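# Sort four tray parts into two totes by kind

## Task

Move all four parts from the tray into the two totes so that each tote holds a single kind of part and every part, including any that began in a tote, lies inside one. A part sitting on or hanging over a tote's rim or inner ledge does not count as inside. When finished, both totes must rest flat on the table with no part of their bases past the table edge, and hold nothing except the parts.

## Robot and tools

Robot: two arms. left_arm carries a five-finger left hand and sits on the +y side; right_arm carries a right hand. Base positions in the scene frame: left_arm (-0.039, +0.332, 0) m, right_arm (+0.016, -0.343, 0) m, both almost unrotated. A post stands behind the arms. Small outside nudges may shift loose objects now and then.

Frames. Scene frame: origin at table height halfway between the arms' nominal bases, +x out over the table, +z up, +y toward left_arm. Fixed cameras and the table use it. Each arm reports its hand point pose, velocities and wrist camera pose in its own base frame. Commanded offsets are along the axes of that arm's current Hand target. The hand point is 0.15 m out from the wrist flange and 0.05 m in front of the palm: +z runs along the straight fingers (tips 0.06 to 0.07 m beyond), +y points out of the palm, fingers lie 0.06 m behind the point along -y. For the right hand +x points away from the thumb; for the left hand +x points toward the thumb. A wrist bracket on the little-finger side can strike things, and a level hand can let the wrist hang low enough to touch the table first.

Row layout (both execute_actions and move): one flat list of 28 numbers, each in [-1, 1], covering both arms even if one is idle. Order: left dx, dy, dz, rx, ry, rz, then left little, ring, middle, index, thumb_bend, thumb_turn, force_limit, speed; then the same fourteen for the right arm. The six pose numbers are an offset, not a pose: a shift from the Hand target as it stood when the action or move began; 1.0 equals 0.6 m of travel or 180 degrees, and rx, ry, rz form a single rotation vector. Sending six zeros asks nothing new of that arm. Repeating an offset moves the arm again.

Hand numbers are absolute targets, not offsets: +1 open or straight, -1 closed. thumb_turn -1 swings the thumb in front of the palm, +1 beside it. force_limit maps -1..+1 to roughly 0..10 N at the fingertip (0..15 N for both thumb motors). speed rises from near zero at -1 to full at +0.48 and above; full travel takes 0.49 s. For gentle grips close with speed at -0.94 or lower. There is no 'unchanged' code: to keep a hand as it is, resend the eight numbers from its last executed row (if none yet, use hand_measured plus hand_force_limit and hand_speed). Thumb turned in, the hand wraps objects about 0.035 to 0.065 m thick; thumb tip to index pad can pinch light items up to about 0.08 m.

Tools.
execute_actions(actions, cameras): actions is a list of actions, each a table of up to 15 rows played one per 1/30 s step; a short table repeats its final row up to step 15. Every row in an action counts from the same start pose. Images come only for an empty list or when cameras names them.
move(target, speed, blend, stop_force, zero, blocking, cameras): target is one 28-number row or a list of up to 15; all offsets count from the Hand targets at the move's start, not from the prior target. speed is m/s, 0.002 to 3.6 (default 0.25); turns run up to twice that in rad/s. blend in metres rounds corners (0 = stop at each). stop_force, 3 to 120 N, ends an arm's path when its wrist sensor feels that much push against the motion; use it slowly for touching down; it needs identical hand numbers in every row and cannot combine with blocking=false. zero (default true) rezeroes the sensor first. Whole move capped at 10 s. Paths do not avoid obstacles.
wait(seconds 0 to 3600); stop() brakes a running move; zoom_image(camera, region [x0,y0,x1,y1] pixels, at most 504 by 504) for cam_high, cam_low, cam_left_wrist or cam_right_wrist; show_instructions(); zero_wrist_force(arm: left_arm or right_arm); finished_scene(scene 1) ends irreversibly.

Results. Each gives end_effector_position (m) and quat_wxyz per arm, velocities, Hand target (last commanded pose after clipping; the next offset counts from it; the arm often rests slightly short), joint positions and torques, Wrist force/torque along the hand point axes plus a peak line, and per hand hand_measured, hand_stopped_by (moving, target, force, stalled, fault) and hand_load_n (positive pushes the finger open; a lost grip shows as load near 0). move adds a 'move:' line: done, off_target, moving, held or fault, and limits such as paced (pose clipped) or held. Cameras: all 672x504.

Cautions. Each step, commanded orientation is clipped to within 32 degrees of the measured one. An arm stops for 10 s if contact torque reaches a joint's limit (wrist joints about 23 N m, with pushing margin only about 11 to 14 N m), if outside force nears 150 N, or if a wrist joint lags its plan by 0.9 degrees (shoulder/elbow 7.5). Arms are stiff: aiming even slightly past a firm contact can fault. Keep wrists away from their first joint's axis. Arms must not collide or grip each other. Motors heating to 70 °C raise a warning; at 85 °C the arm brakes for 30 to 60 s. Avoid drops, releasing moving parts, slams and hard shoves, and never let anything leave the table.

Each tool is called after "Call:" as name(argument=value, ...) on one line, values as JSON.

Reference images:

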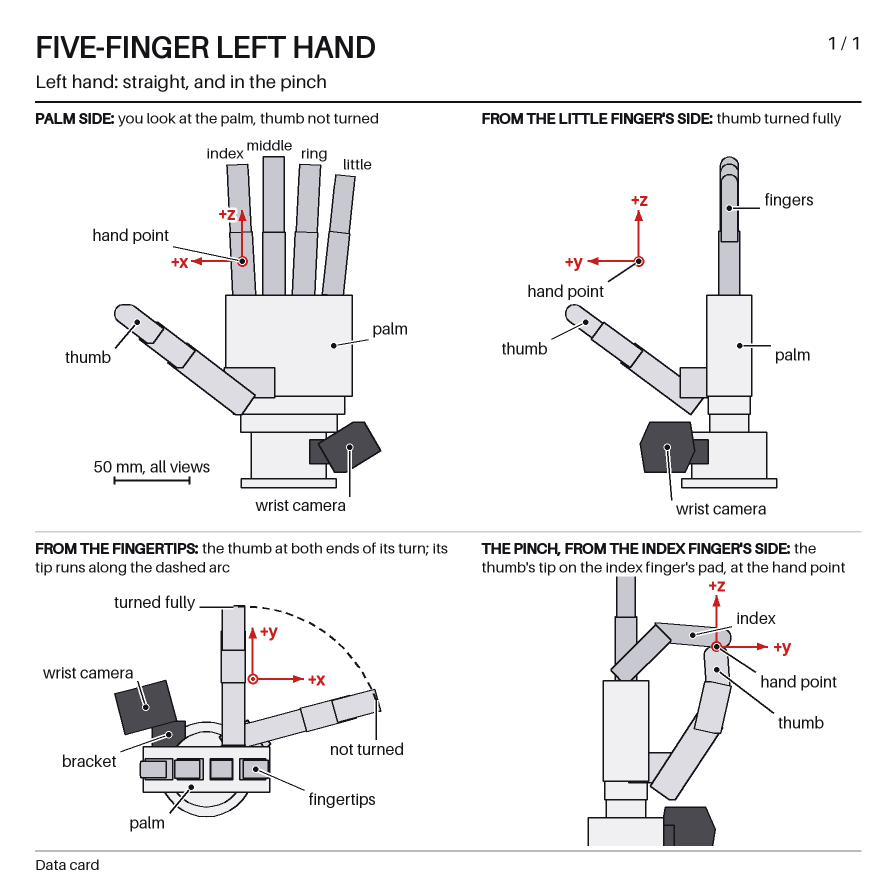

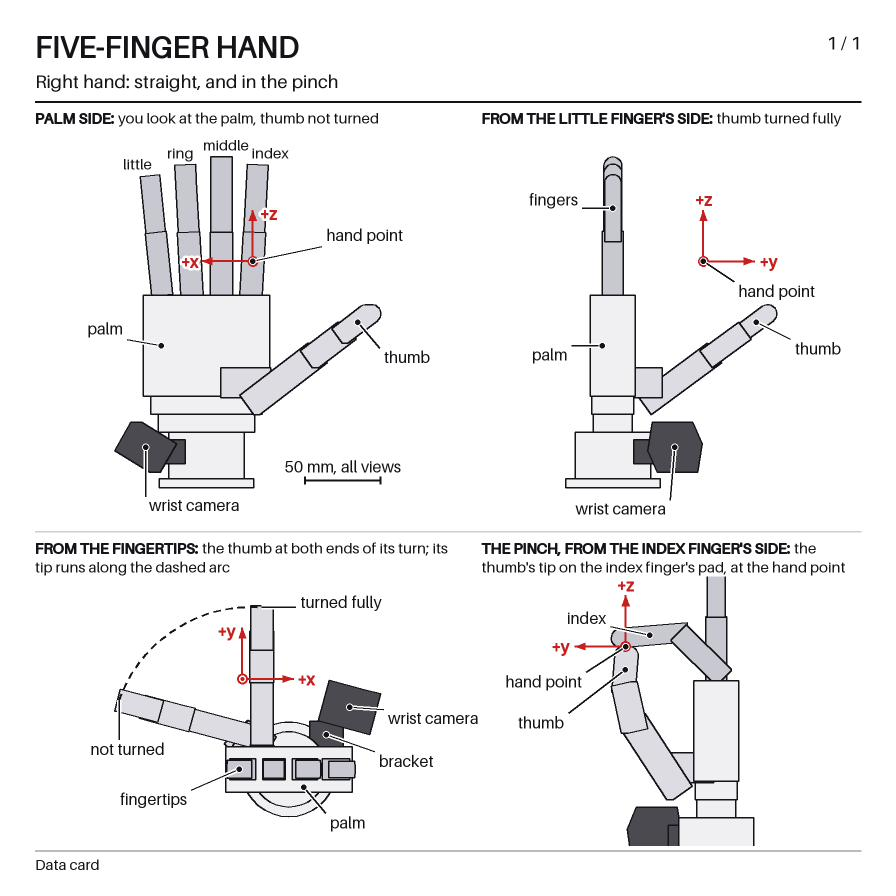

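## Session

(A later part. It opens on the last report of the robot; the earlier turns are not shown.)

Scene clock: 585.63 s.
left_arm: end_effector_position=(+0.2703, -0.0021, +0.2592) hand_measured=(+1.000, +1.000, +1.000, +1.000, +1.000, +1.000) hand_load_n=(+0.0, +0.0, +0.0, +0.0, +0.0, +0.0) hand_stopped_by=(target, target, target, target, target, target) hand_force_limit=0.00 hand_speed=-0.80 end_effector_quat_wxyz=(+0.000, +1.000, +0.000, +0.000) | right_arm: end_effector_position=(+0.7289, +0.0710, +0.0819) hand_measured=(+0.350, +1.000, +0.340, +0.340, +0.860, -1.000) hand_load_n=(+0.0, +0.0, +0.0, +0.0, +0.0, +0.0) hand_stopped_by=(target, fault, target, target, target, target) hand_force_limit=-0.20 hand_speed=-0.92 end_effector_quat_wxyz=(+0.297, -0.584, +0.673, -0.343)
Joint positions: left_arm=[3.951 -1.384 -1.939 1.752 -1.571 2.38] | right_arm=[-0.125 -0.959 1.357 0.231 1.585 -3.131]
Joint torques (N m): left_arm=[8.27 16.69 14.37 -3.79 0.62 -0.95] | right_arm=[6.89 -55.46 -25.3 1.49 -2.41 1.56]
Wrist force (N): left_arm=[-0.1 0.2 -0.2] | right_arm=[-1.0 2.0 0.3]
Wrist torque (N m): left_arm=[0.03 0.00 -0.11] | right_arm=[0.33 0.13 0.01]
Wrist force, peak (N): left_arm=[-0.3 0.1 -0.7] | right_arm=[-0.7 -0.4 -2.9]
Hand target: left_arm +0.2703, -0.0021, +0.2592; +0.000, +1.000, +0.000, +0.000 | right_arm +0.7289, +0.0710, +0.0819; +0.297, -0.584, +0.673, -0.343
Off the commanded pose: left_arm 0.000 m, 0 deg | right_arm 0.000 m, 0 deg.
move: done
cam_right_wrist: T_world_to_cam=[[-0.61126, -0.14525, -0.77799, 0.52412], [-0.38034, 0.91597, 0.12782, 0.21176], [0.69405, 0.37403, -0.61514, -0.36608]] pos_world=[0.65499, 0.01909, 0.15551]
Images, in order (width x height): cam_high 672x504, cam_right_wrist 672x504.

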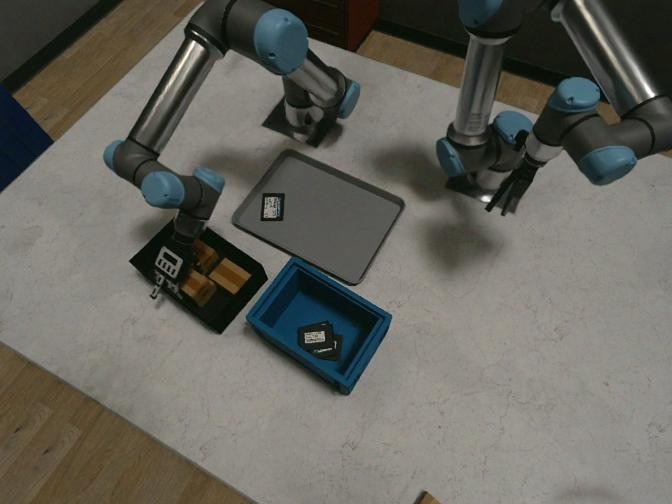

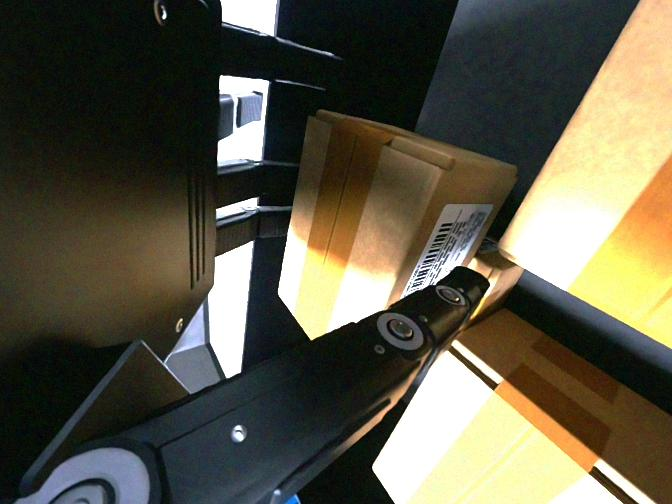

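Call:
move(target=[[0,0,0,0,0,0,1,1,1,1,1,1,0,-0.8,0,-0.1618,-0.1176,0,0,0,0.35,0.35,0.34,0.34,0.86,-1,-0.2,-0.92],[0,0,0,0,0,0,1,1,1,1,1,1,0,-0.8,0.0487,0.2573,-0.5473,0,-0.5582,-0.4057,1,1,0.7,0.7,1,-1,-0.2,-0.5]], speed=[0.1,0.25], blend=[0.02,0], cameras=["all"])

Call:
zoom_image(camera="cam_high", region=[120, 200, 280, 340])

Call:
zoom_image(camera="cam_right_wrist", region=[340, 60, 672, 400])

Scene clock: 600.90 s.
left_arm: end_effector_position=(+0.2703, -0.0021, +0.2592) hand_measured=(+1.000, +1.000, +1.000, +1.000, +1.000, +1.000) hand_load_n=(+0.0, +0.0, +0.0, +0.0, +0.0, +0.0) hand_stopped_by=(target, target, target, target, target, target) hand_force_limit=0.00 hand_speed=-0.80 end_effector_quat_wxyz=(+0.000, +1.000, +0.000, +0.000) | right_arm: end_effector_position=(+0.3720, +0.0928, +0.1502) hand_measured=(+1.000, +1.000, +0.700, +0.700, +1.000, -1.000) hand_load_n=(+0.0, -0.5, +0.0, +0.0, +0.0, +0.0) hand_stopped_by=(target, fault, target, target, target, target) hand_force_limit=-0.20 hand_speed=-0.50 end_effector_quat_wxyz=(-0.442, +0.868, +0.201, -0.102)
Joint positions: left_arm=[3.951 -1.384 -1.939 1.752 -1.571 2.38] | right_arm=[-0.377 -1.018 1.707 1.676 0.994 -5.791]
Joint torques (N m): left_arm=[7.81 16.92 14.96 -3.69 0.47 -0.96] | right_arm=[8.22 -48.71 -7.16 4.15 1.57 -1.86]
Wrist force (N): left_arm=[-0.3 0.3 -0.3] | right_arm=[-0.8 2.1 0.3]
Wrist torque (N m): left_arm=[0.06 0.02 -0.13] | right_arm=[0.34 0.07 0.01]
Wrist force, peak (N): left_arm=[-0.3 0.2 -0.7] | right_arm=[-1.1 3.9 -0.2]
Hand target: left_arm +0.2703, -0.0021, +0.2592; +0.000, +1.000, +0.000, +0.000 | right_arm +0.3720, +0.0928, +0.1502; -0.442, +0.868, +0.201, -0.102
Off the commanded pose: left_arm 0.000 m, 0 deg | right_arm 0.000 m, 0 deg.
move: done
cam_left_wrist: T_world_to_cam=[[0.28504, 0.95632, 0.06479, -0.09992], [0.81256, -0.27694, 0.51288, -0.35313], [0.50842, -0.09355, -0.85601, 0.19458]] pos_world=[0.2165, 0.01597, 0.35415]
cam_right_wrist: T_world_to_cam=[[0.46321, -0.42361, -0.77846, -0.0116], [-0.54362, -0.82953, 0.12793, 0.27006], [-0.69994, 0.36393, -0.61452, 0.43495]] pos_world=[0.45662, 0.06082, 0.22371]

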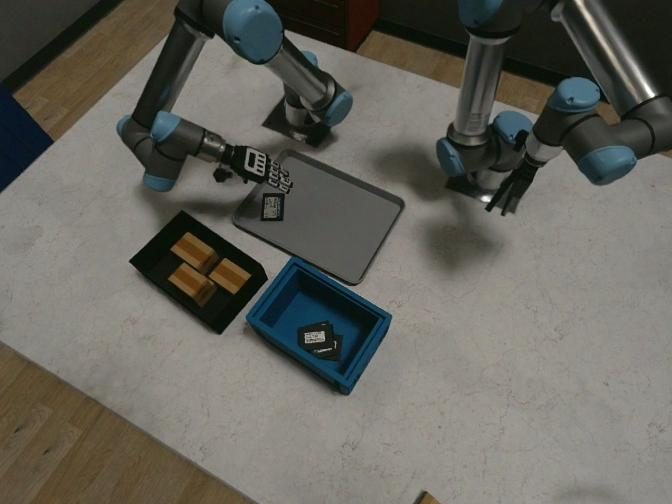

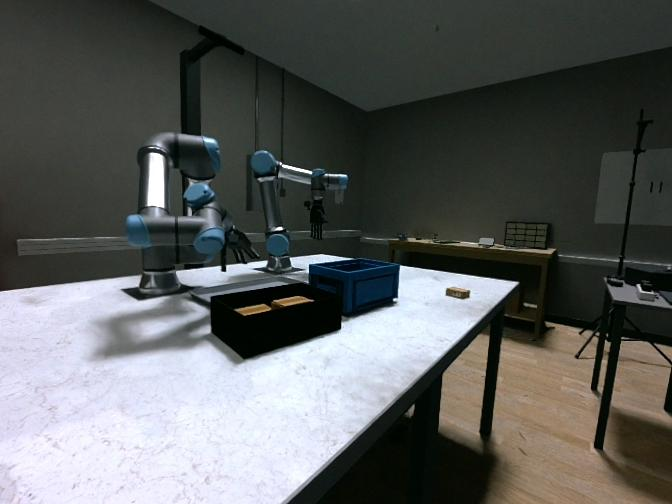

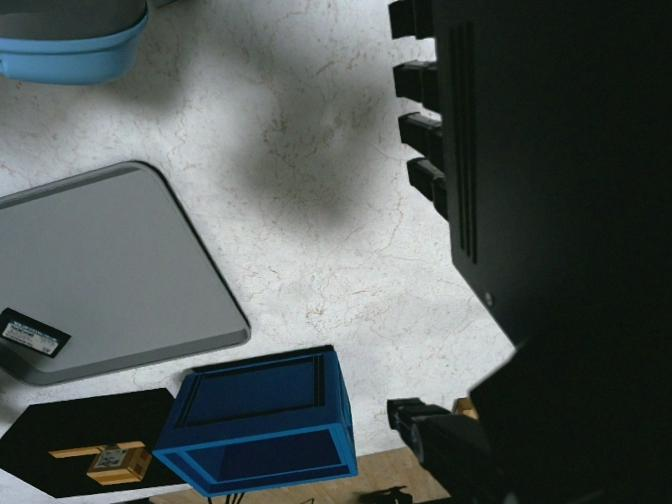

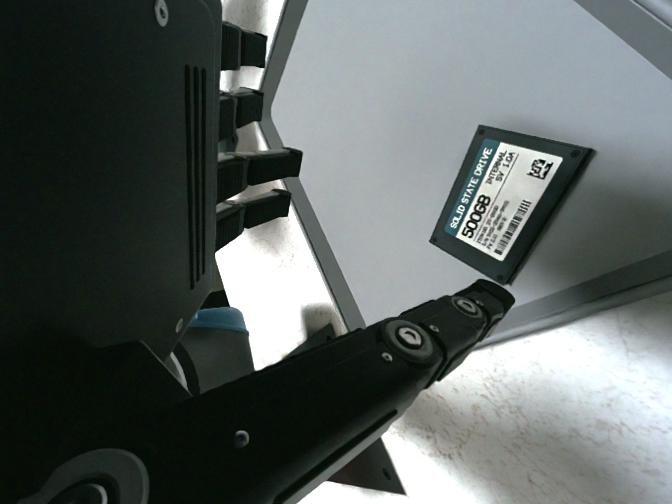

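Scaled by 3.150 from the camera's image (finer frame: 960x720).

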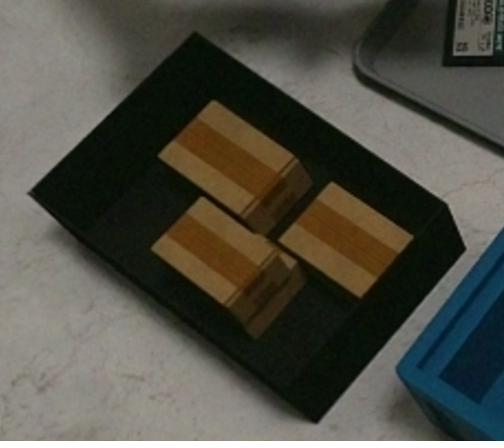

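Scaled by 1.482 from the camera's image (finer frame: 960x720).

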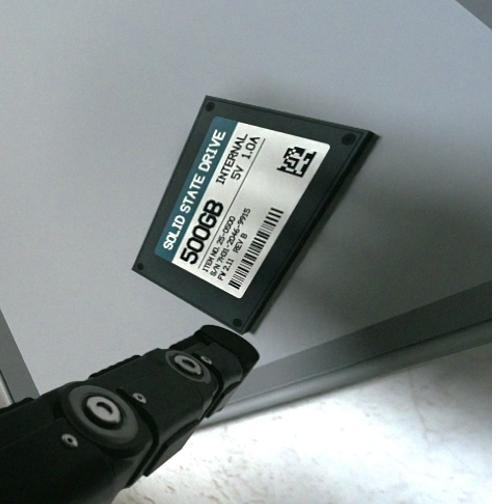

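Call:
zoom_image(camera="cam_high", region=[240, 150, 340, 235])

Scaled by 5.040 from the camera's image (finer frame: 960x720).

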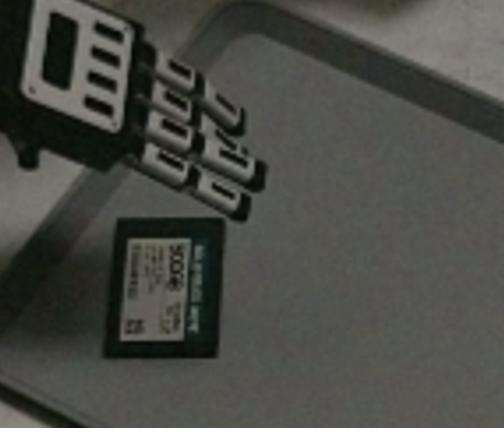

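Call:
move(target=[0,0,0,0,0,0,1,1,1,1,1,1,0,-0.8,0.021,0.1513,0.09,0,-0.0031,-0.0023,1,1,0.8,0.8,0.74,-1,-0.2,-0.5], speed=0.08, stop_force=8, cameras=["cam_right_wrist","cam_high","cam_low"])

Call:
zoom_image(camera="cam_right_wrist", region=[220, 30, 672, 400])

Scene clock: 648.97 s.
left_arm: end_effector_position=(+0.2703, -0.0021, +0.2592) hand_measured=(+1.000, +1.000, +1.000, +1.000, +1.000, +1.000) hand_load_n=(+0.0, +0.0, +0.0, +0.0, +0.0, +0.0) hand_stopped_by=(target, target, target, target, target, target) hand_force_limit=0.00 hand_speed=-0.80 end_effector_quat_wxyz=(+0.000, +1.000, +0.000, +0.000) | right_arm: end_effector_position=(+0.3876, +0.0896, +0.0450) hand_measured=(+1.000, +1.000, +0.800, +0.800, +0.740, -1.000) hand_load_n=(+0.0, +0.0, +0.0, +0.0, +0.0, +0.0) hand_stopped_by=(target, fault, target, target, target, target) hand_force_limit=-0.20 hand_speed=-0.50 end_effector_quat_wxyz=(-0.442, +0.867, +0.206, -0.105)
Joint positions: left_arm=[3.951 -1.384 -1.939 1.752 -1.571 2.38] | right_arm=[-0.367 -0.812 1.687 1.49 0.996 -5.793]
Joint torques (N m): left_arm=[7.68 16.98 14.78 -3.65 0.51 -0.96] | right_arm=[7.4 -33.34 -18.14 0.38 0.14 1.52]
Wrist force (N): left_arm=[-0.3 0.0 -0.5] | right_arm=[-0.9 2.2 0.3]
Wrist torque (N m): left_arm=[0.02 0.02 -0.11] | right_arm=[0.36 0.11 0.01]
Wrist force, peak (N): left_arm=[-0.4 0.1 -0.7] | right_arm=[-1.0 2.6 0.5]
Hand target: left_arm +0.2703, -0.0021, +0.2592; +0.000, +1.000, +0.000, +0.000 | right_arm +0.3876, +0.0896, +0.0450; -0.442, +0.867, +0.206, -0.105
Off the commanded pose: left_arm 0.000 m, 0 deg | right_arm 0.000 m, 0 deg.
move: done
cam_right_wrist: T_world_to_cam=[[0.46845, -0.41791, -0.7784, -0.10454], [-0.53348, -0.83609, 0.12784, 0.28596], [-0.70424, 0.35538, -0.61462, 0.38485]] pos_world=[0.47255, 0.05864, 0.11861]
Images, in order (width x height): cam_high 672x504, cam_low 672x504, cam_right_wrist 672x504.

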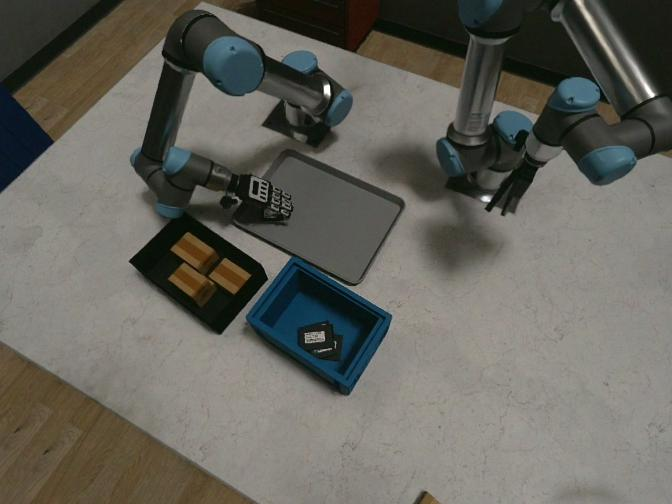

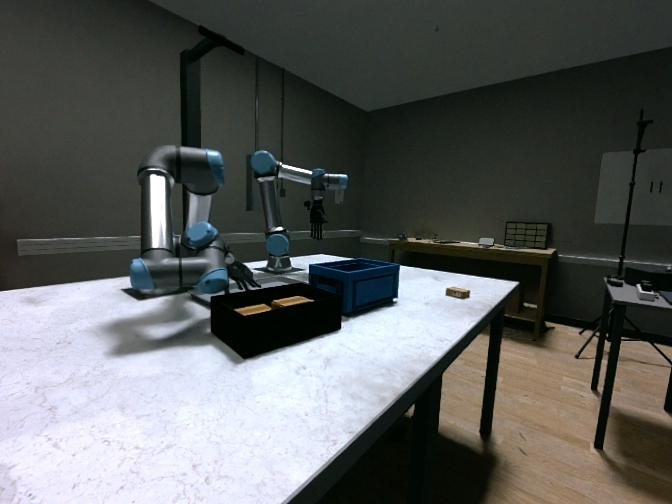

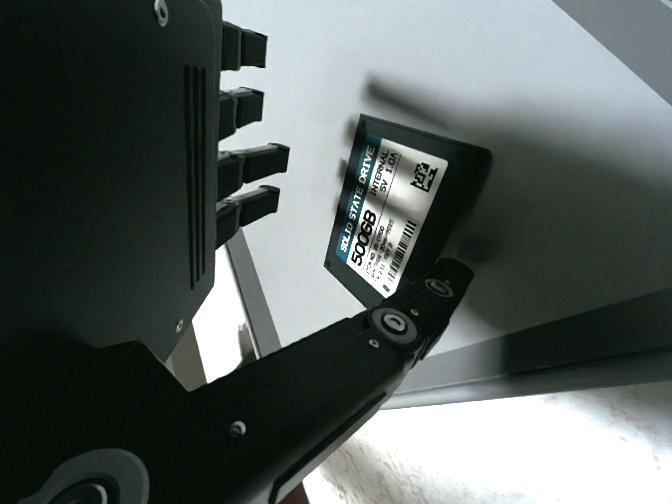

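Scaled by 1.115 from the camera's image (finer frame: 960x720).

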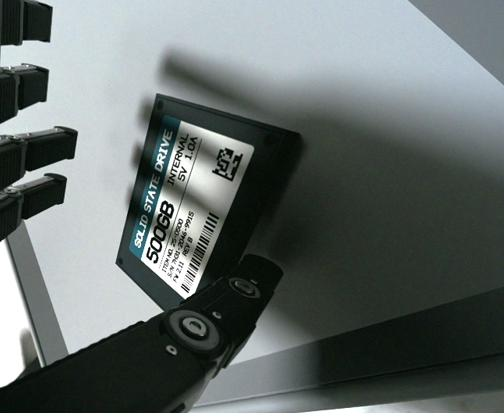

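Call:
move(target=[0,0,0,0,0,0,1,1,1,1,1,1,0,-0.8,0,0.0404,0.0294,0,0,0,1,1,0.8,0.8,0.74,-1,-0.2,-0.5], speed=0.006, stop_force=3, cameras=["cam_right_wrist"])

Scene clock: 658.80 s.
left_arm: end_effector_position=(+0.2703, -0.0021, +0.2592) hand_measured=(+1.000, +1.000, +1.000, +1.000, +1.000, +1.000) hand_load_n=(+0.0, +0.0, +0.0, +0.0, +0.0, +0.0) hand_stopped_by=(target, target, target, target, target, target) hand_force_limit=0.00 hand_speed=-0.80 end_effector_quat_wxyz=(+0.000, +1.000, +0.000, +0.000) | right_arm: end_effector_position=(+0.3877, +0.0895, +0.0373) hand_measured=(+1.000, +1.000, +0.800, +0.800, +0.740, -1.000) hand_load_n=(+0.0, +0.0, +0.0, +0.0, +0.0, +0.0) hand_stopped_by=(target, fault, target, target, target, target) hand_force_limit=-0.20 hand_speed=-0.50 end_effector_quat_wxyz=(-0.442, +0.867, +0.206, -0.105)
Joint positions: left_arm=[3.951 -1.384 -1.939 1.752 -1.571 2.38] | right_arm=[-0.367 -0.797 1.686 1.477 0.996 -5.793]
Joint torques (N m): left_arm=[7.15 17.15 14.6 -3.79 0.51 -0.89] | right_arm=[-0.13 -42.18 -11.48 2.35 -0.7 0.07]
Wrist force (N): left_arm=[-0.2 0.1 -0.6] | right_arm=[-0.8 2.2 0.3]
Wrist torque (N m): left_arm=[0.04 0.01 -0.12] | right_arm=[0.35 0.10 0.01]
Wrist force, peak (N): left_arm=[-0.4 0.2 -0.7] | right_arm=[-0.8 2.7 0.5]
Hand target: left_arm +0.2703, -0.0021, +0.2592; +0.000, +1.000, +0.000, +0.000 | right_arm +0.3877, +0.0895, +0.0373; -0.442, +0.867, +0.206, -0.105 (not the last commanded pose)
Off the commanded pose: left_arm 0.000 m, 0 deg | right_arm 0.022 m, 0 deg.
FORCE FAULT: contact force on the right arm reached its limit, and that arm stopped. The contact can be on any part of that arm, not only on its tool. That arm's remaining commands of this call were not run. That arm is still stopped at the end of this call. That arm stays stopped for about 10 more seconds. Until then a move that you send moves the other arm only, and its call returns only when the move has ended. Once the stop has ended, the next robot result says so. If the stop ends while you think or write, that arm runs what you send next, counted from a new Hand target: where the arm stands when the stop ends. While its stop runs, that arm, its gripper or tool too, takes no new command. Until it ends, the stop uses up actions while you think or wait. An arm that is not stopped still takes commands.
move: fault (right_arm)
cam_right_wrist: T_world_to_cam=[[0.46824, -0.41781, -0.77858, -0.11058], [-0.53345, -0.83611, 0.12787, 0.28691], [-0.7044, 0.35546, -0.61438, 0.38021]] pos_world=[0.47265, 0.05854, 0.11081]

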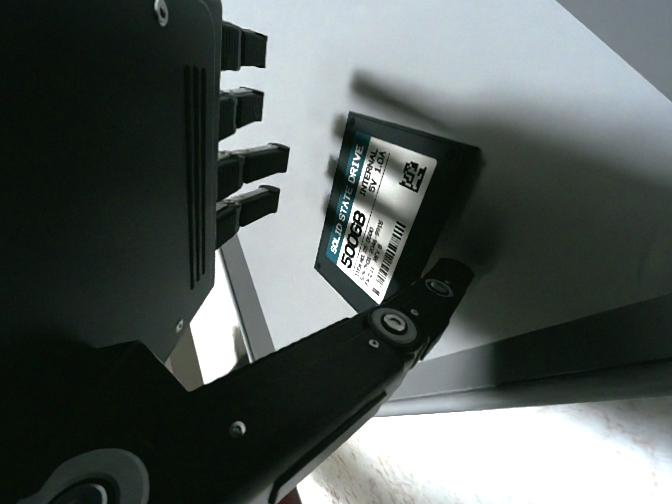

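Call:
wait(seconds=0.5, cameras=["cam_high","cam_low"])

Call:
zoom_image(camera="cam_low", region=[100, 200, 400, 380])

Scene clock: 728.83 s.
left_arm: end_effector_position=(+0.2703, -0.0021, +0.2592) hand_measured=(+1.000, +1.000, +1.000, +1.000, +1.000, +1.000) hand_load_n=(+0.0, +0.0, +0.0, +0.0, +0.0, +0.0) hand_stopped_by=(target, target, target, target, target, target) hand_force_limit=0.00 hand_speed=-0.80 end_effector_quat_wxyz=(+0.000, +1.000, +0.000, +0.000) | right_arm: end_effector_position=(+0.3877, +0.0895, +0.0373) hand_measured=(+1.000, +1.000, +0.800, +0.800, +0.740, -1.000) hand_load_n=(+0.0, -0.5, +0.0, +0.0, +0.0, +0.0) hand_stopped_by=(target, fault, target, target, target, target) hand_force_limit=-0.20 hand_speed=-0.50 end_effector_quat_wxyz=(-0.442, +0.867, +0.206, -0.105)
Joint positions: left_arm=[3.951 -1.384 -1.939 1.752 -1.571 2.38] | right_arm=[-0.367 -0.797 1.686 1.477 0.996 -5.793]
Joint torques (N m): left_arm=[7.16 16.72 14.88 -3.68 0.5 -0.84] | right_arm=[-0.12 -43.98 -11.26 2.39 -0.83 0.11]
Wrist force (N): left_arm=[-0.2 0.0 -0.3] | right_arm=[-0.9 2.3 0.5]
Wrist torque (N m): left_arm=[0.02 0.01 -0.11] | right_arm=[0.36 0.10 0.01]
Wrist force, peak (N): left_arm=[-0.2 -0.2 -0.8] | right_arm=[-1.1 2.2 0.5]
Hand target: left_arm +0.2703, -0.0021, +0.2592; +0.000, +1.000, +0.000, +0.000 | right_arm +0.3877, +0.0895, +0.0373; -0.442, +0.867, +0.206, -0.105 (not the last commanded pose)
Off the commanded pose: left_arm 0.000 m, 0 deg | right_arm 0.022 m, 0 deg.
FORCE FAULT, CONTINUED: the right arm's stop, for the force fault that an earlier result reported, is over. The rest of the stop counts as 20 of the actions that you can send in this scene. During its stop the right arm's controller moved it back a little. That arm's target is now where it stood when the stop ended, not its last command. That arm accepts commands again.
wait: 0.50 s; at rest from the start

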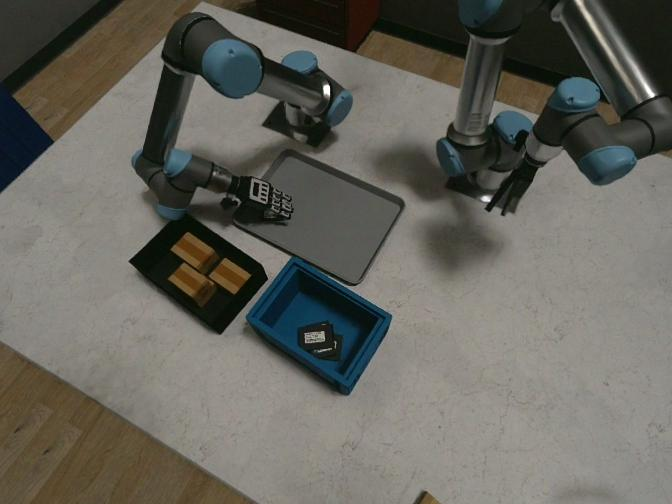

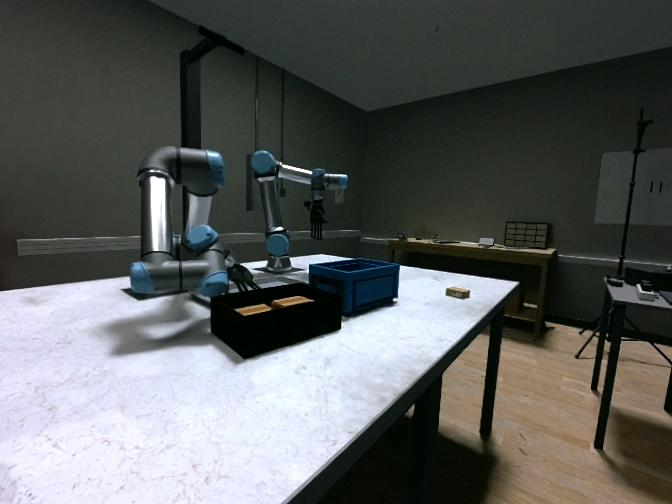

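Scaled by 1.680 from the camera's image (finer frame: 960x720).

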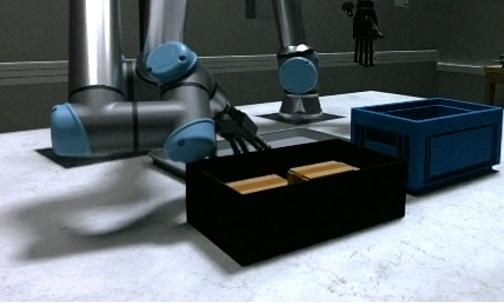

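Call:
move(target=[[0,0,0,0,0,0,1,1,1,1,1,1,0,-0.8,0,-0.152,-0.1105,0,0,0,1,1,0.8,0.8,0.74,-1,-0.2,-0.5],[0,0,0,0,0,0,1,1,1,1,1,1,0,-0.8,0.0412,-0.2003,-0.1008,0,0.4045,0.294,1,1,0.8,0.8,0.74,-1,-0.2,-0.5],[0,0,0,0,0,0,1,1,1,1,1,1,0,-0.8,0.044,-0.1813,-0.07,0,0.8087,0.5878,1,1,0.8,0.8,0.74,-1,-0.2,-0.5]], speed=[0.1,0.4,0.4], blend=[0.02,0.03,0], cameras=["all"])

Call:
zoom_image(camera="cam_right_wrist", region=[340, 60, 672, 400])

Scene clock: 740.90 s.
left_arm: end_effector_position=(+0.2703, -0.0021, +0.2592) hand_measured=(+1.000, +1.000, +1.000, +1.000, +1.000, +1.000) hand_load_n=(+0.0, +0.0, +0.0, +0.0, +0.0, +0.0) hand_stopped_by=(target, target, target, target, target, target) hand_force_limit=0.00 hand_speed=-0.80 end_effector_quat_wxyz=(+0.000, +1.000, +0.000, +0.000) | right_arm: end_effector_position=(+0.3979, +0.1282, +0.1500) hand_measured=(+1.000, +1.000, +0.800, +0.800, +0.740, -1.000) hand_load_n=(+0.0, +0.0, +0.0, +0.0, +0.0, +0.0) hand_stopped_by=(target, fault, target, target, target, target) hand_force_limit=-0.20 hand_speed=-0.50 end_effector_quat_wxyz=(+0.105, -0.207, +0.867, -0.441)
Joint positions: left_arm=[3.951 -1.384 -1.939 1.752 -1.571 2.38] | right_arm=[0.385 -1.239 1.795 0.901 2.508 -1.711]
Joint torques (N m): left_arm=[7.01 17.2 14.64 -3.67 0.46 -0.85] | right_arm=[7.52 -21.44 -22.8 4.14 3.69 1.92]
Wrist force (N): left_arm=[-0.3 0.1 -0.4] | right_arm=[-1.0 2.0 0.2]
Wrist torque (N m): left_arm=[0.04 0.02 -0.12] | right_arm=[0.32 0.11 -0.15]
Wrist force, peak (N): left_arm=[-0.3 0.1 -0.7] | right_arm=[-1.0 3.1 -0.4]
Hand target: left_arm +0.2703, -0.0021, +0.2592; +0.000, +1.000, +0.000, +0.000 | right_arm +0.3979, +0.1282, +0.1500; +0.105, -0.206, +0.867, -0.441
Off the commanded pose: left_arm 0.000 m, 0 deg | right_arm 0.000 m, 0 deg.
move: done
cam_left_wrist: T_world_to_cam=[[0.28504, 0.95632, 0.06479, -0.09992], [0.81256, -0.27694, 0.51288, -0.35313], [0.50842, -0.09355, -0.85601, 0.19458]] pos_world=[0.2165, 0.01597, 0.35415]
cam_right_wrist: T_world_to_cam=[[-0.46945, 0.41756, -0.77798, 0.25446], [0.53274, 0.83661, 0.12755, -0.32832], [0.70413, -0.35459, -0.6152, -0.02639]] pos_world=[0.31295, 0.15906, 0.22361]

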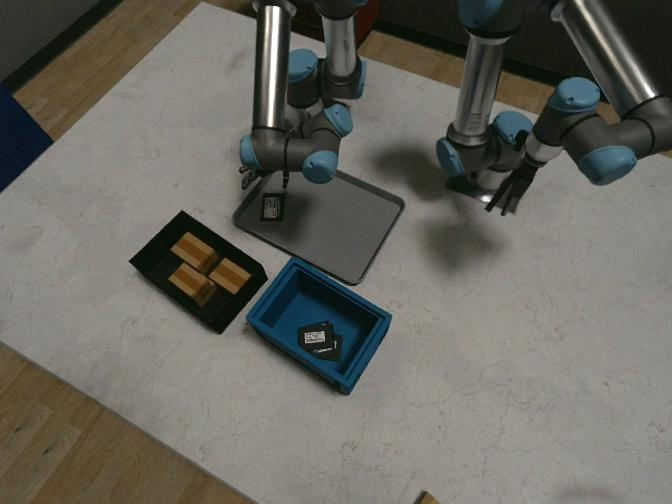

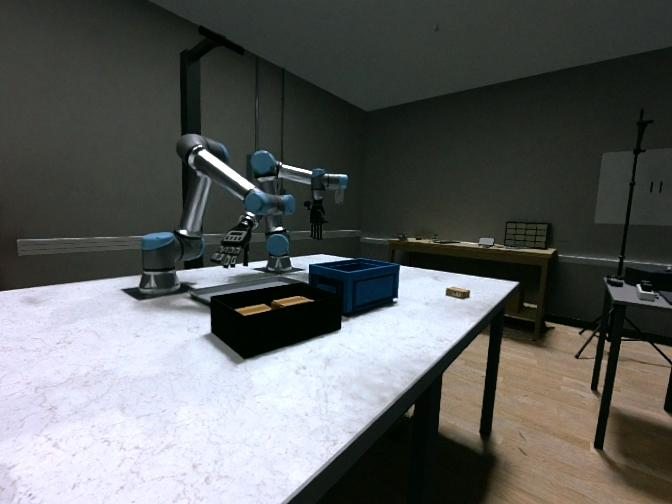

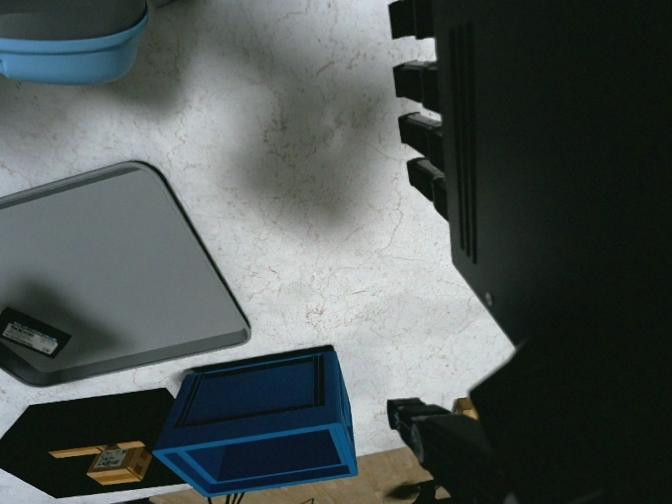

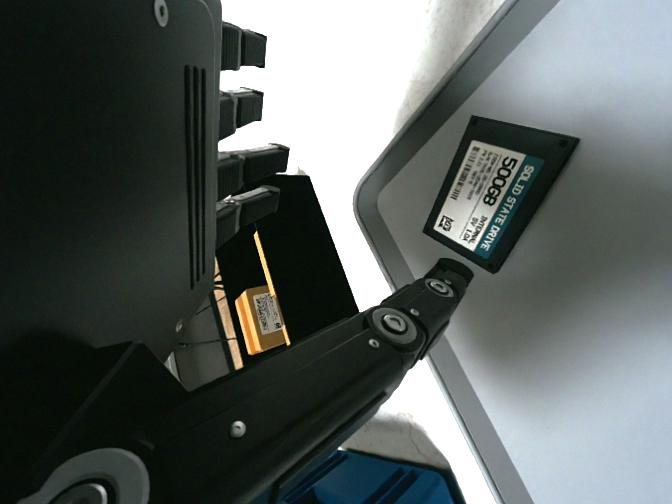

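Scaled by 1.482 from the camera's image (finer frame: 960x720).

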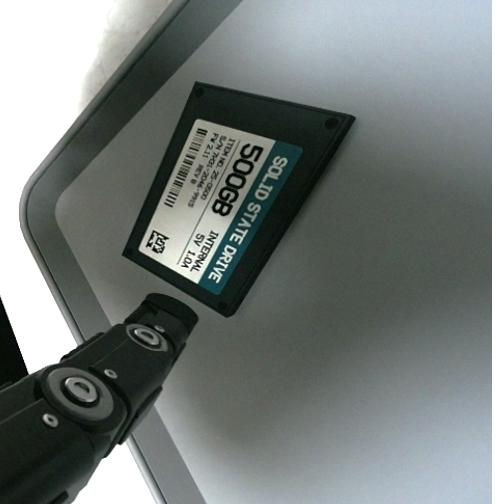

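Call:
move(target=[0,0,0,0,0,0,1,1,1,1,1,1,0,-0.8,0.0278,0.1403,0.1045,0,-0.0027,-0.002,1,1,0.72,0.72,0.74,-1,-0.2,-0.5], speed=0.08, stop_force=8, cameras=["cam_right_wrist","cam_high"])

Call:
zoom_image(camera="cam_right_wrist", region=[200, 30, 672, 400])

Scene clock: 756.07 s.
left_arm: end_effector_position=(+0.2703, -0.0021, +0.2592) hand_measured=(+1.000, +1.000, +1.000, +1.000, +1.000, +1.000) hand_load_n=(+0.0, +0.0, +0.0, +0.0, +0.0, +0.0) hand_stopped_by=(target, target, target, target, target, target) hand_force_limit=0.00 hand_speed=-0.80 end_effector_quat_wxyz=(+0.000, +1.000, +0.000, +0.000) | right_arm: end_effector_position=(+0.3835, +0.1196, +0.0451) hand_measured=(+1.000, +1.000, +0.720, +0.720, +0.740, -1.000) hand_load_n=(+0.0, +0.0, +0.0, +0.0, +0.0, +0.0) hand_stopped_by=(target, fault, target, target, target, target) hand_force_limit=-0.20 hand_speed=-0.50 end_effector_quat_wxyz=(+0.107, -0.211, +0.866, -0.441)
Joint positions: left_arm=[3.951 -1.384 -1.939 1.752 -1.571 2.38] | right_arm=[0.376 -1.115 1.945 0.603 2.506 -1.742]
Joint torques (N m): left_arm=[6.77 17.29 14.87 -3.69 0.5 -0.74] | right_arm=[-7.94 -23.57 -6.48 -0.01 -1.34 -1.99]
Wrist force (N): left_arm=[-0.2 0.1 -0.6] | right_arm=[-0.8 2.3 0.1]
Wrist torque (N m): left_arm=[0.04 0.01 -0.12] | right_arm=[0.38 0.10 0.02]
Wrist force, peak (N): left_arm=[-0.4 0.1 -0.6] | right_arm=[-0.8 2.5 0.3]
Hand target: left_arm +0.2703, -0.0021, +0.2592; +0.000, +1.000, +0.000, +0.000 | right_arm +0.3835, +0.1196, +0.0451; +0.107, -0.211, +0.866, -0.441
Off the commanded pose: left_arm 0.000 m, 0 deg | right_arm 0.000 m, 0 deg.
move: done
cam_right_wrist: T_world_to_cam=[[-0.47386, 0.41269, -0.77791, 0.17194], [0.52412, 0.84205, 0.12745, -0.29736], [0.70764, -0.34733, -0.61532, -0.08604]] pos_world=[0.29821, 0.14955, 0.11871]
Images, in order (width x height): cam_high 672x504, cam_right_wrist 672x504.

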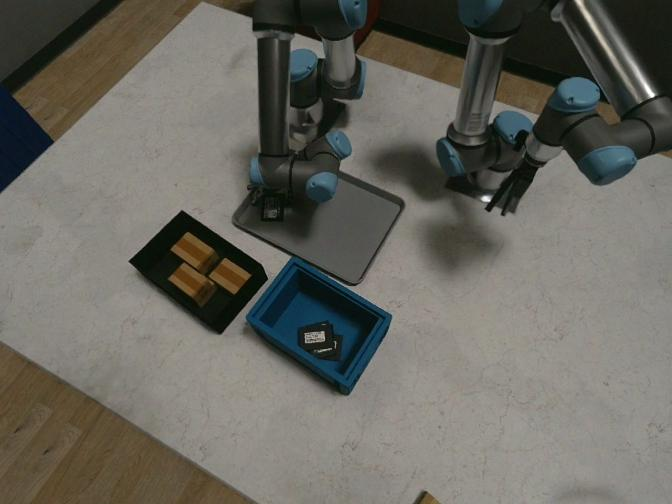

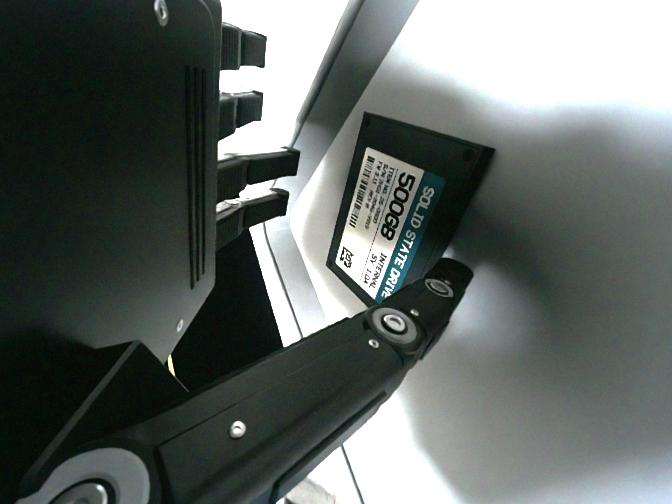

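Scaled by 1.068 from the camera's image (finer frame: 960x720).

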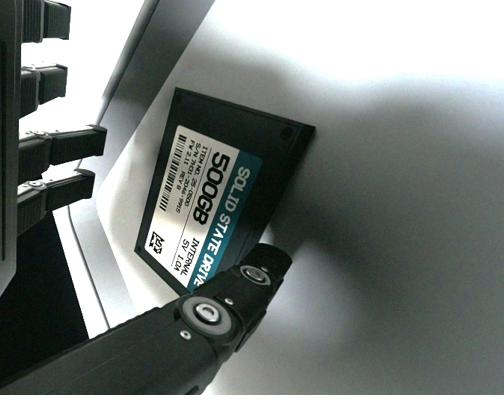

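Call:
move(target=[0,0,0,0,0,0,1,1,1,1,1,1,0,-0.8,0,0.0364,0.0265,0,0,0,1,1,0.72,0.72,0.74,-1,-0.2,-0.5], speed=0.006, stop_force=3, cameras=["cam_right_wrist"])

Scene clock: 764.87 s.
left_arm: end_effector_position=(+0.2703, -0.0021, +0.2592) hand_measured=(+1.000, +1.000, +1.000, +1.000, +1.000, +1.000) hand_load_n=(+0.0, +0.0, +0.0, +0.0, +0.0, +0.0) hand_stopped_by=(target, target, target, target, target, target) hand_force_limit=0.00 hand_speed=-0.80 end_effector_quat_wxyz=(+0.000, +1.000, +0.000, +0.000) | right_arm: end_effector_position=(+0.3835, +0.1196, +0.0203) hand_measured=(+1.000, +1.000, +0.720, +0.720, +0.740, -1.000) hand_load_n=(+0.0, +0.0, +0.0, +0.0, +0.0, +0.0) hand_stopped_by=(target, fault, target, target, target, target) hand_force_limit=-0.20 hand_speed=-0.50 end_effector_quat_wxyz=(+0.107, -0.211, +0.866, -0.441)
Joint positions: left_arm=[3.951 -1.384 -1.939 1.752 -1.571 2.38] | right_arm=[0.376 -1.067 1.958 0.542 2.506 -1.742]
Joint torques (N m): left_arm=[6.68 16.9 15.48 -3.75 0.49 -0.73] | right_arm=[-8.43 -42.52 -18.28 3.88 -1.25 -1.93]
Wrist force (N): left_arm=[-0.2 0.0 -0.6] | right_arm=[-1.4 -0.7 -2.6]
Wrist torque (N m): left_arm=[0.03 0.00 -0.11] | right_arm=[0.16 0.21 -0.04]
Wrist force, peak (N): left_arm=[-0.3 -0.2 -0.7] | right_arm=[-1.8 -3.6 -5.5]
Hand target: left_arm +0.2703, -0.0021, +0.2592; +0.000, +1.000, +0.000, +0.000 | right_arm +0.3835, +0.1196, +0.0203; +0.107, -0.211, +0.866, -0.441 (not the last commanded pose)
Off the commanded pose: left_arm 0.000 m, 0 deg | right_arm 0.002 m, 0 deg.
move: contact (right_arm)
cam_right_wrist: T_world_to_cam=[[-0.47386, 0.41269, -0.77791, 0.15265], [0.52412, 0.84205, 0.12745, -0.2942], [0.70764, -0.34733, -0.61532, -0.1013]] pos_world=[0.29821, 0.14955, 0.09391]

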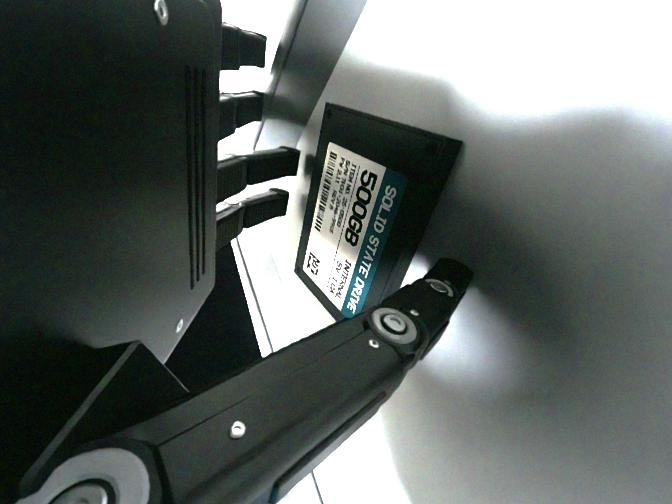

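Call:
move(target=[0,0,0,0,0,0,1,1,1,1,1,1,0,-0.8,0,0,0,0,0,0,1,1,0.1,0.1,0.74,-1,0,-0.94], cameras=["cam_right_wrist"])

Call:
zoom_image(camera="cam_right_wrist", region=[200, 30, 600, 400])

Scene clock: 773.97 s.
left_arm: end_effector_position=(+0.2703, -0.0021, +0.2592) hand_measured=(+1.000, +1.000, +1.000, +1.000, +1.000, +1.000) hand_load_n=(+0.0, +0.0, +0.0, +0.0, +0.0, +0.0) hand_stopped_by=(target, target, target, target, target, target) hand_force_limit=0.00 hand_speed=-0.80 end_effector_quat_wxyz=(+0.000, +1.000, +0.000, +0.000) | right_arm: end_effector_position=(+0.3835, +0.1196, +0.0203) hand_measured=(+1.000, +1.000, +0.518, +0.298, +0.740, -1.000) hand_load_n=(+0.0, +0.0, +4.0, +5.5, +2.0, +0.0) hand_stopped_by=(target, fault, force, force, target, target) hand_force_limit=0.00 hand_speed=-0.94 end_effector_quat_wxyz=(+0.107, -0.211, +0.866, -0.441)
Joint positions: left_arm=[3.951 -1.384 -1.939 1.752 -1.571 2.38] | right_arm=[0.376 -1.067 1.958 0.542 2.506 -1.742]
Joint torques (N m): left_arm=[5.71 16.54 14.63 -3.71 0.49 -0.67] | right_arm=[-5.68 -35.24 -13.79 3.08 -1.3 -0.96]
Wrist force (N): left_arm=[-0.1 0.1 -0.4] | right_arm=[-2.1 -5.8 -1.1]
Wrist torque (N m): left_arm=[0.03 -0.01 -0.11] | right_arm=[0.04 0.22 -0.16]
Wrist force, peak (N): left_arm=[-0.3 0.0 -0.7] | right_arm=[-1.2 -5.9 -2.9]
Hand target: left_arm +0.2703, -0.0021, +0.2592; +0.000, +1.000, +0.000, +0.000 | right_arm +0.3835, +0.1196, +0.0203; +0.107, -0.211, +0.866, -0.441
Off the commanded pose: left_arm 0.000 m, 0 deg | right_arm 0.000 m, 0 deg.
move: done
cam_right_wrist: T_world_to_cam=[[-0.47386, 0.41269, -0.77791, 0.15265], [0.52412, 0.84205, 0.12745, -0.2942], [0.70764, -0.34733, -0.61532, -0.1013]] pos_world=[0.29821, 0.14955, 0.09391]

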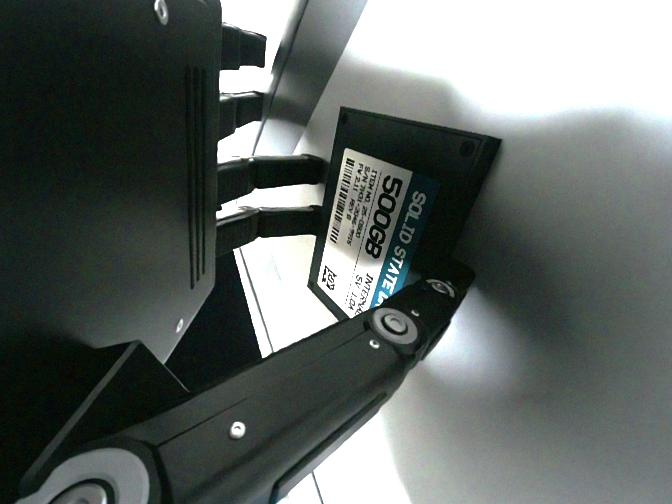

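Scaled by 1.260 from the camera's image (finer frame: 960x720).

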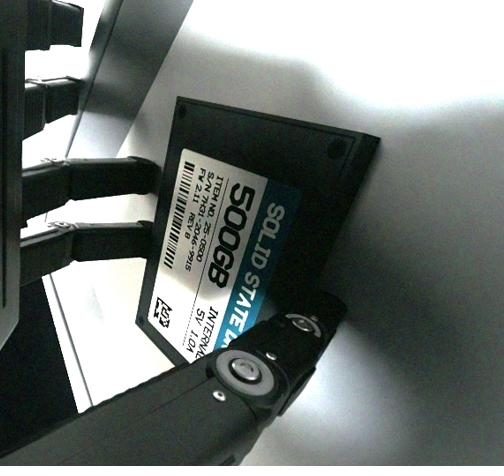

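Call:
move(target=[0,0,0,0,0,0,1,1,1,1,1,1,0,-0.8,0,0,0,0,0,0,1,1,0.72,0.72,0.74,-1,0,-0.8])

Call:
move(target=[[0,0,0,0,0,0,1,1,1,1,1,1,0,-0.8,0,-0.0162,-0.0118,0,0,0,1,1,0.72,0.72,0.74,-1,0,-0.8],[0,0,0,0,0,0,1,1,1,1,1,1,0,-0.8,0.0028,-0.0045,-0.0278,0.0128,0.0284,-0.0618,1,1,0.72,0.72,0.74,-1,0,-0.8]], speed=0.05, cameras=["cam_right_wrist"])

Call:
zoom_image(camera="cam_right_wrist", region=[200, 30, 600, 400])

Scene clock: 807.27 s.
left_arm: end_effector_position=(+0.2703, -0.0021, +0.2592) hand_measured=(+1.000, +1.000, +1.000, +1.000, +1.000, +1.000) hand_load_n=(+0.0, +0.0, +0.0, +0.0, -0.5, +0.0) hand_stopped_by=(target, target, target, target, target, target) hand_force_limit=0.00 hand_speed=-0.80 end_effector_quat_wxyz=(+0.000, +1.000, +0.000, +0.000) | right_arm: end_effector_position=(+0.3835, +0.1196, +0.0203) hand_measured=(+1.000, +1.000, +0.720, +0.720, +0.740, -1.000) hand_load_n=(+0.0, +0.0, +0.0, +0.0, +1.0, +0.0) hand_stopped_by=(target, fault, target, target, target, target) hand_force_limit=0.00 hand_speed=-0.80 end_effector_quat_wxyz=(+0.107, -0.211, +0.866, -0.441)
Joint positions: left_arm=[3.951 -1.384 -1.939 1.752 -1.571 2.38] | right_arm=[0.376 -1.067 1.958 0.542 2.506 -1.742]
Joint torques (N m): left_arm=[5.79 17 14.63 -3.69 0.45 -0.68] | right_arm=[-3.63 -25.06 -5.34 0.77 -1.38 -0.29]
Wrist force (N): left_arm=[-0.1 0.0 -0.4] | right_arm=[-1.3 0.1 -3.2]
Wrist torque (N m): left_arm=[0.02 0.00 -0.11] | right_arm=[0.24 0.19 -0.02]
Wrist force, peak (N): left_arm=[-0.5 0.3 -0.5] | right_arm=[-2.2 -6.0 -1.4]
Hand target: left_arm +0.2703, -0.0021, +0.2592; +0.000, +1.000, +0.000, +0.000 | right_arm +0.3835, +0.1196, +0.0203; +0.107, -0.211, +0.866, -0.441
Off the commanded pose: left_arm 0.000 m, 0 deg | right_arm 0.000 m, 0 deg.
move: done

Scene clock: 810.50 s.
left_arm: end_effector_position=(+0.2703, -0.0021, +0.2592) hand_measured=(+1.000, +1.000, +1.000, +1.000, +1.000, +1.000) hand_load_n=(+0.0, +0.0, +0.0, +0.0, -0.5, +0.0) hand_stopped_by=(target, target, target, target, target, target) hand_force_limit=0.00 hand_speed=-0.80 end_effector_quat_wxyz=(+0.000, +1.000, +0.000, +0.000) | right_arm: end_effector_position=(+0.3765, +0.1293, +0.0323) hand_measured=(+1.000, +1.000, +0.720, +0.720, +0.740, -1.000) hand_load_n=(+0.0, +0.0, +0.0, +0.0, +0.0, +0.0) hand_stopped_by=(target, fault, target, target, target, target) hand_force_limit=0.00 hand_speed=-0.80 end_effector_quat_wxyz=(+0.030, -0.272, +0.836, -0.475)
Joint positions: left_arm=[3.951 -1.384 -1.939 1.752 -1.571 2.38] | right_arm=[0.434 -0.978 1.848 0.789 2.561 -1.718]
Joint torques (N m): left_arm=[5.57 16.63 15.02 -3.7 0.45 -0.6] | right_arm=[7.57 -28.93 -18.55 4.41 3.8 1.94]
Wrist force (N): left_arm=[-0.2 0.0 -0.5] | right_arm=[-0.9 2.1 0.0]
Wrist torque (N m): left_arm=[0.02 0.02 -0.12] | right_arm=[0.38 0.12 -0.12]
Wrist force, peak (N): left_arm=[-0.3 0.2 -0.8] | right_arm=[-1.3 0.0 -3.3]
Hand target: left_arm +0.2703, -0.0021, +0.2592; +0.000, +1.000, +0.000, +0.000 | right_arm +0.3765, +0.1294, +0.0323; +0.029, -0.272, +0.836, -0.475
Off the commanded pose: left_arm 0.000 m, 0 deg | right_arm 0.000 m, 0 deg.
move: done
cam_right_wrist: T_world_to_cam=[[-0.61551, 0.28977, -0.73293, 0.22246], [0.49279, 0.86725, -0.07098, -0.28537], [0.61506, -0.40487, -0.6766, -0.04134]] pos_world=[0.30298, 0.16629, 0.11482]

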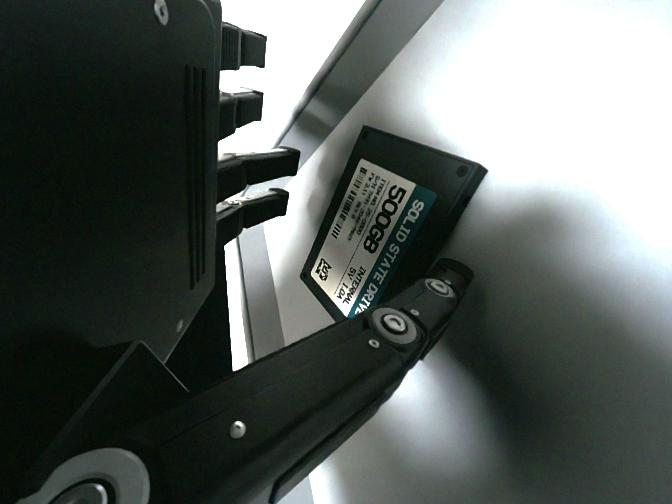

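Scaled by 1.260 from the camera's image (finer frame: 960x720).

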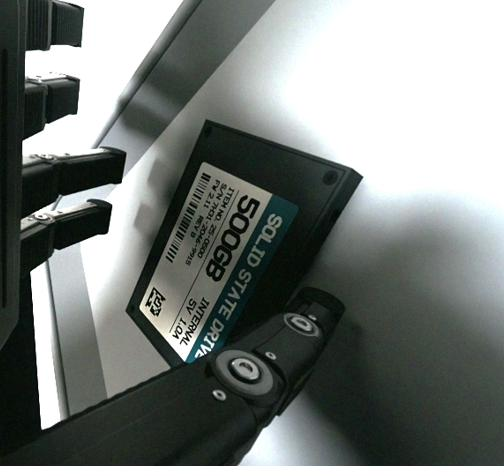

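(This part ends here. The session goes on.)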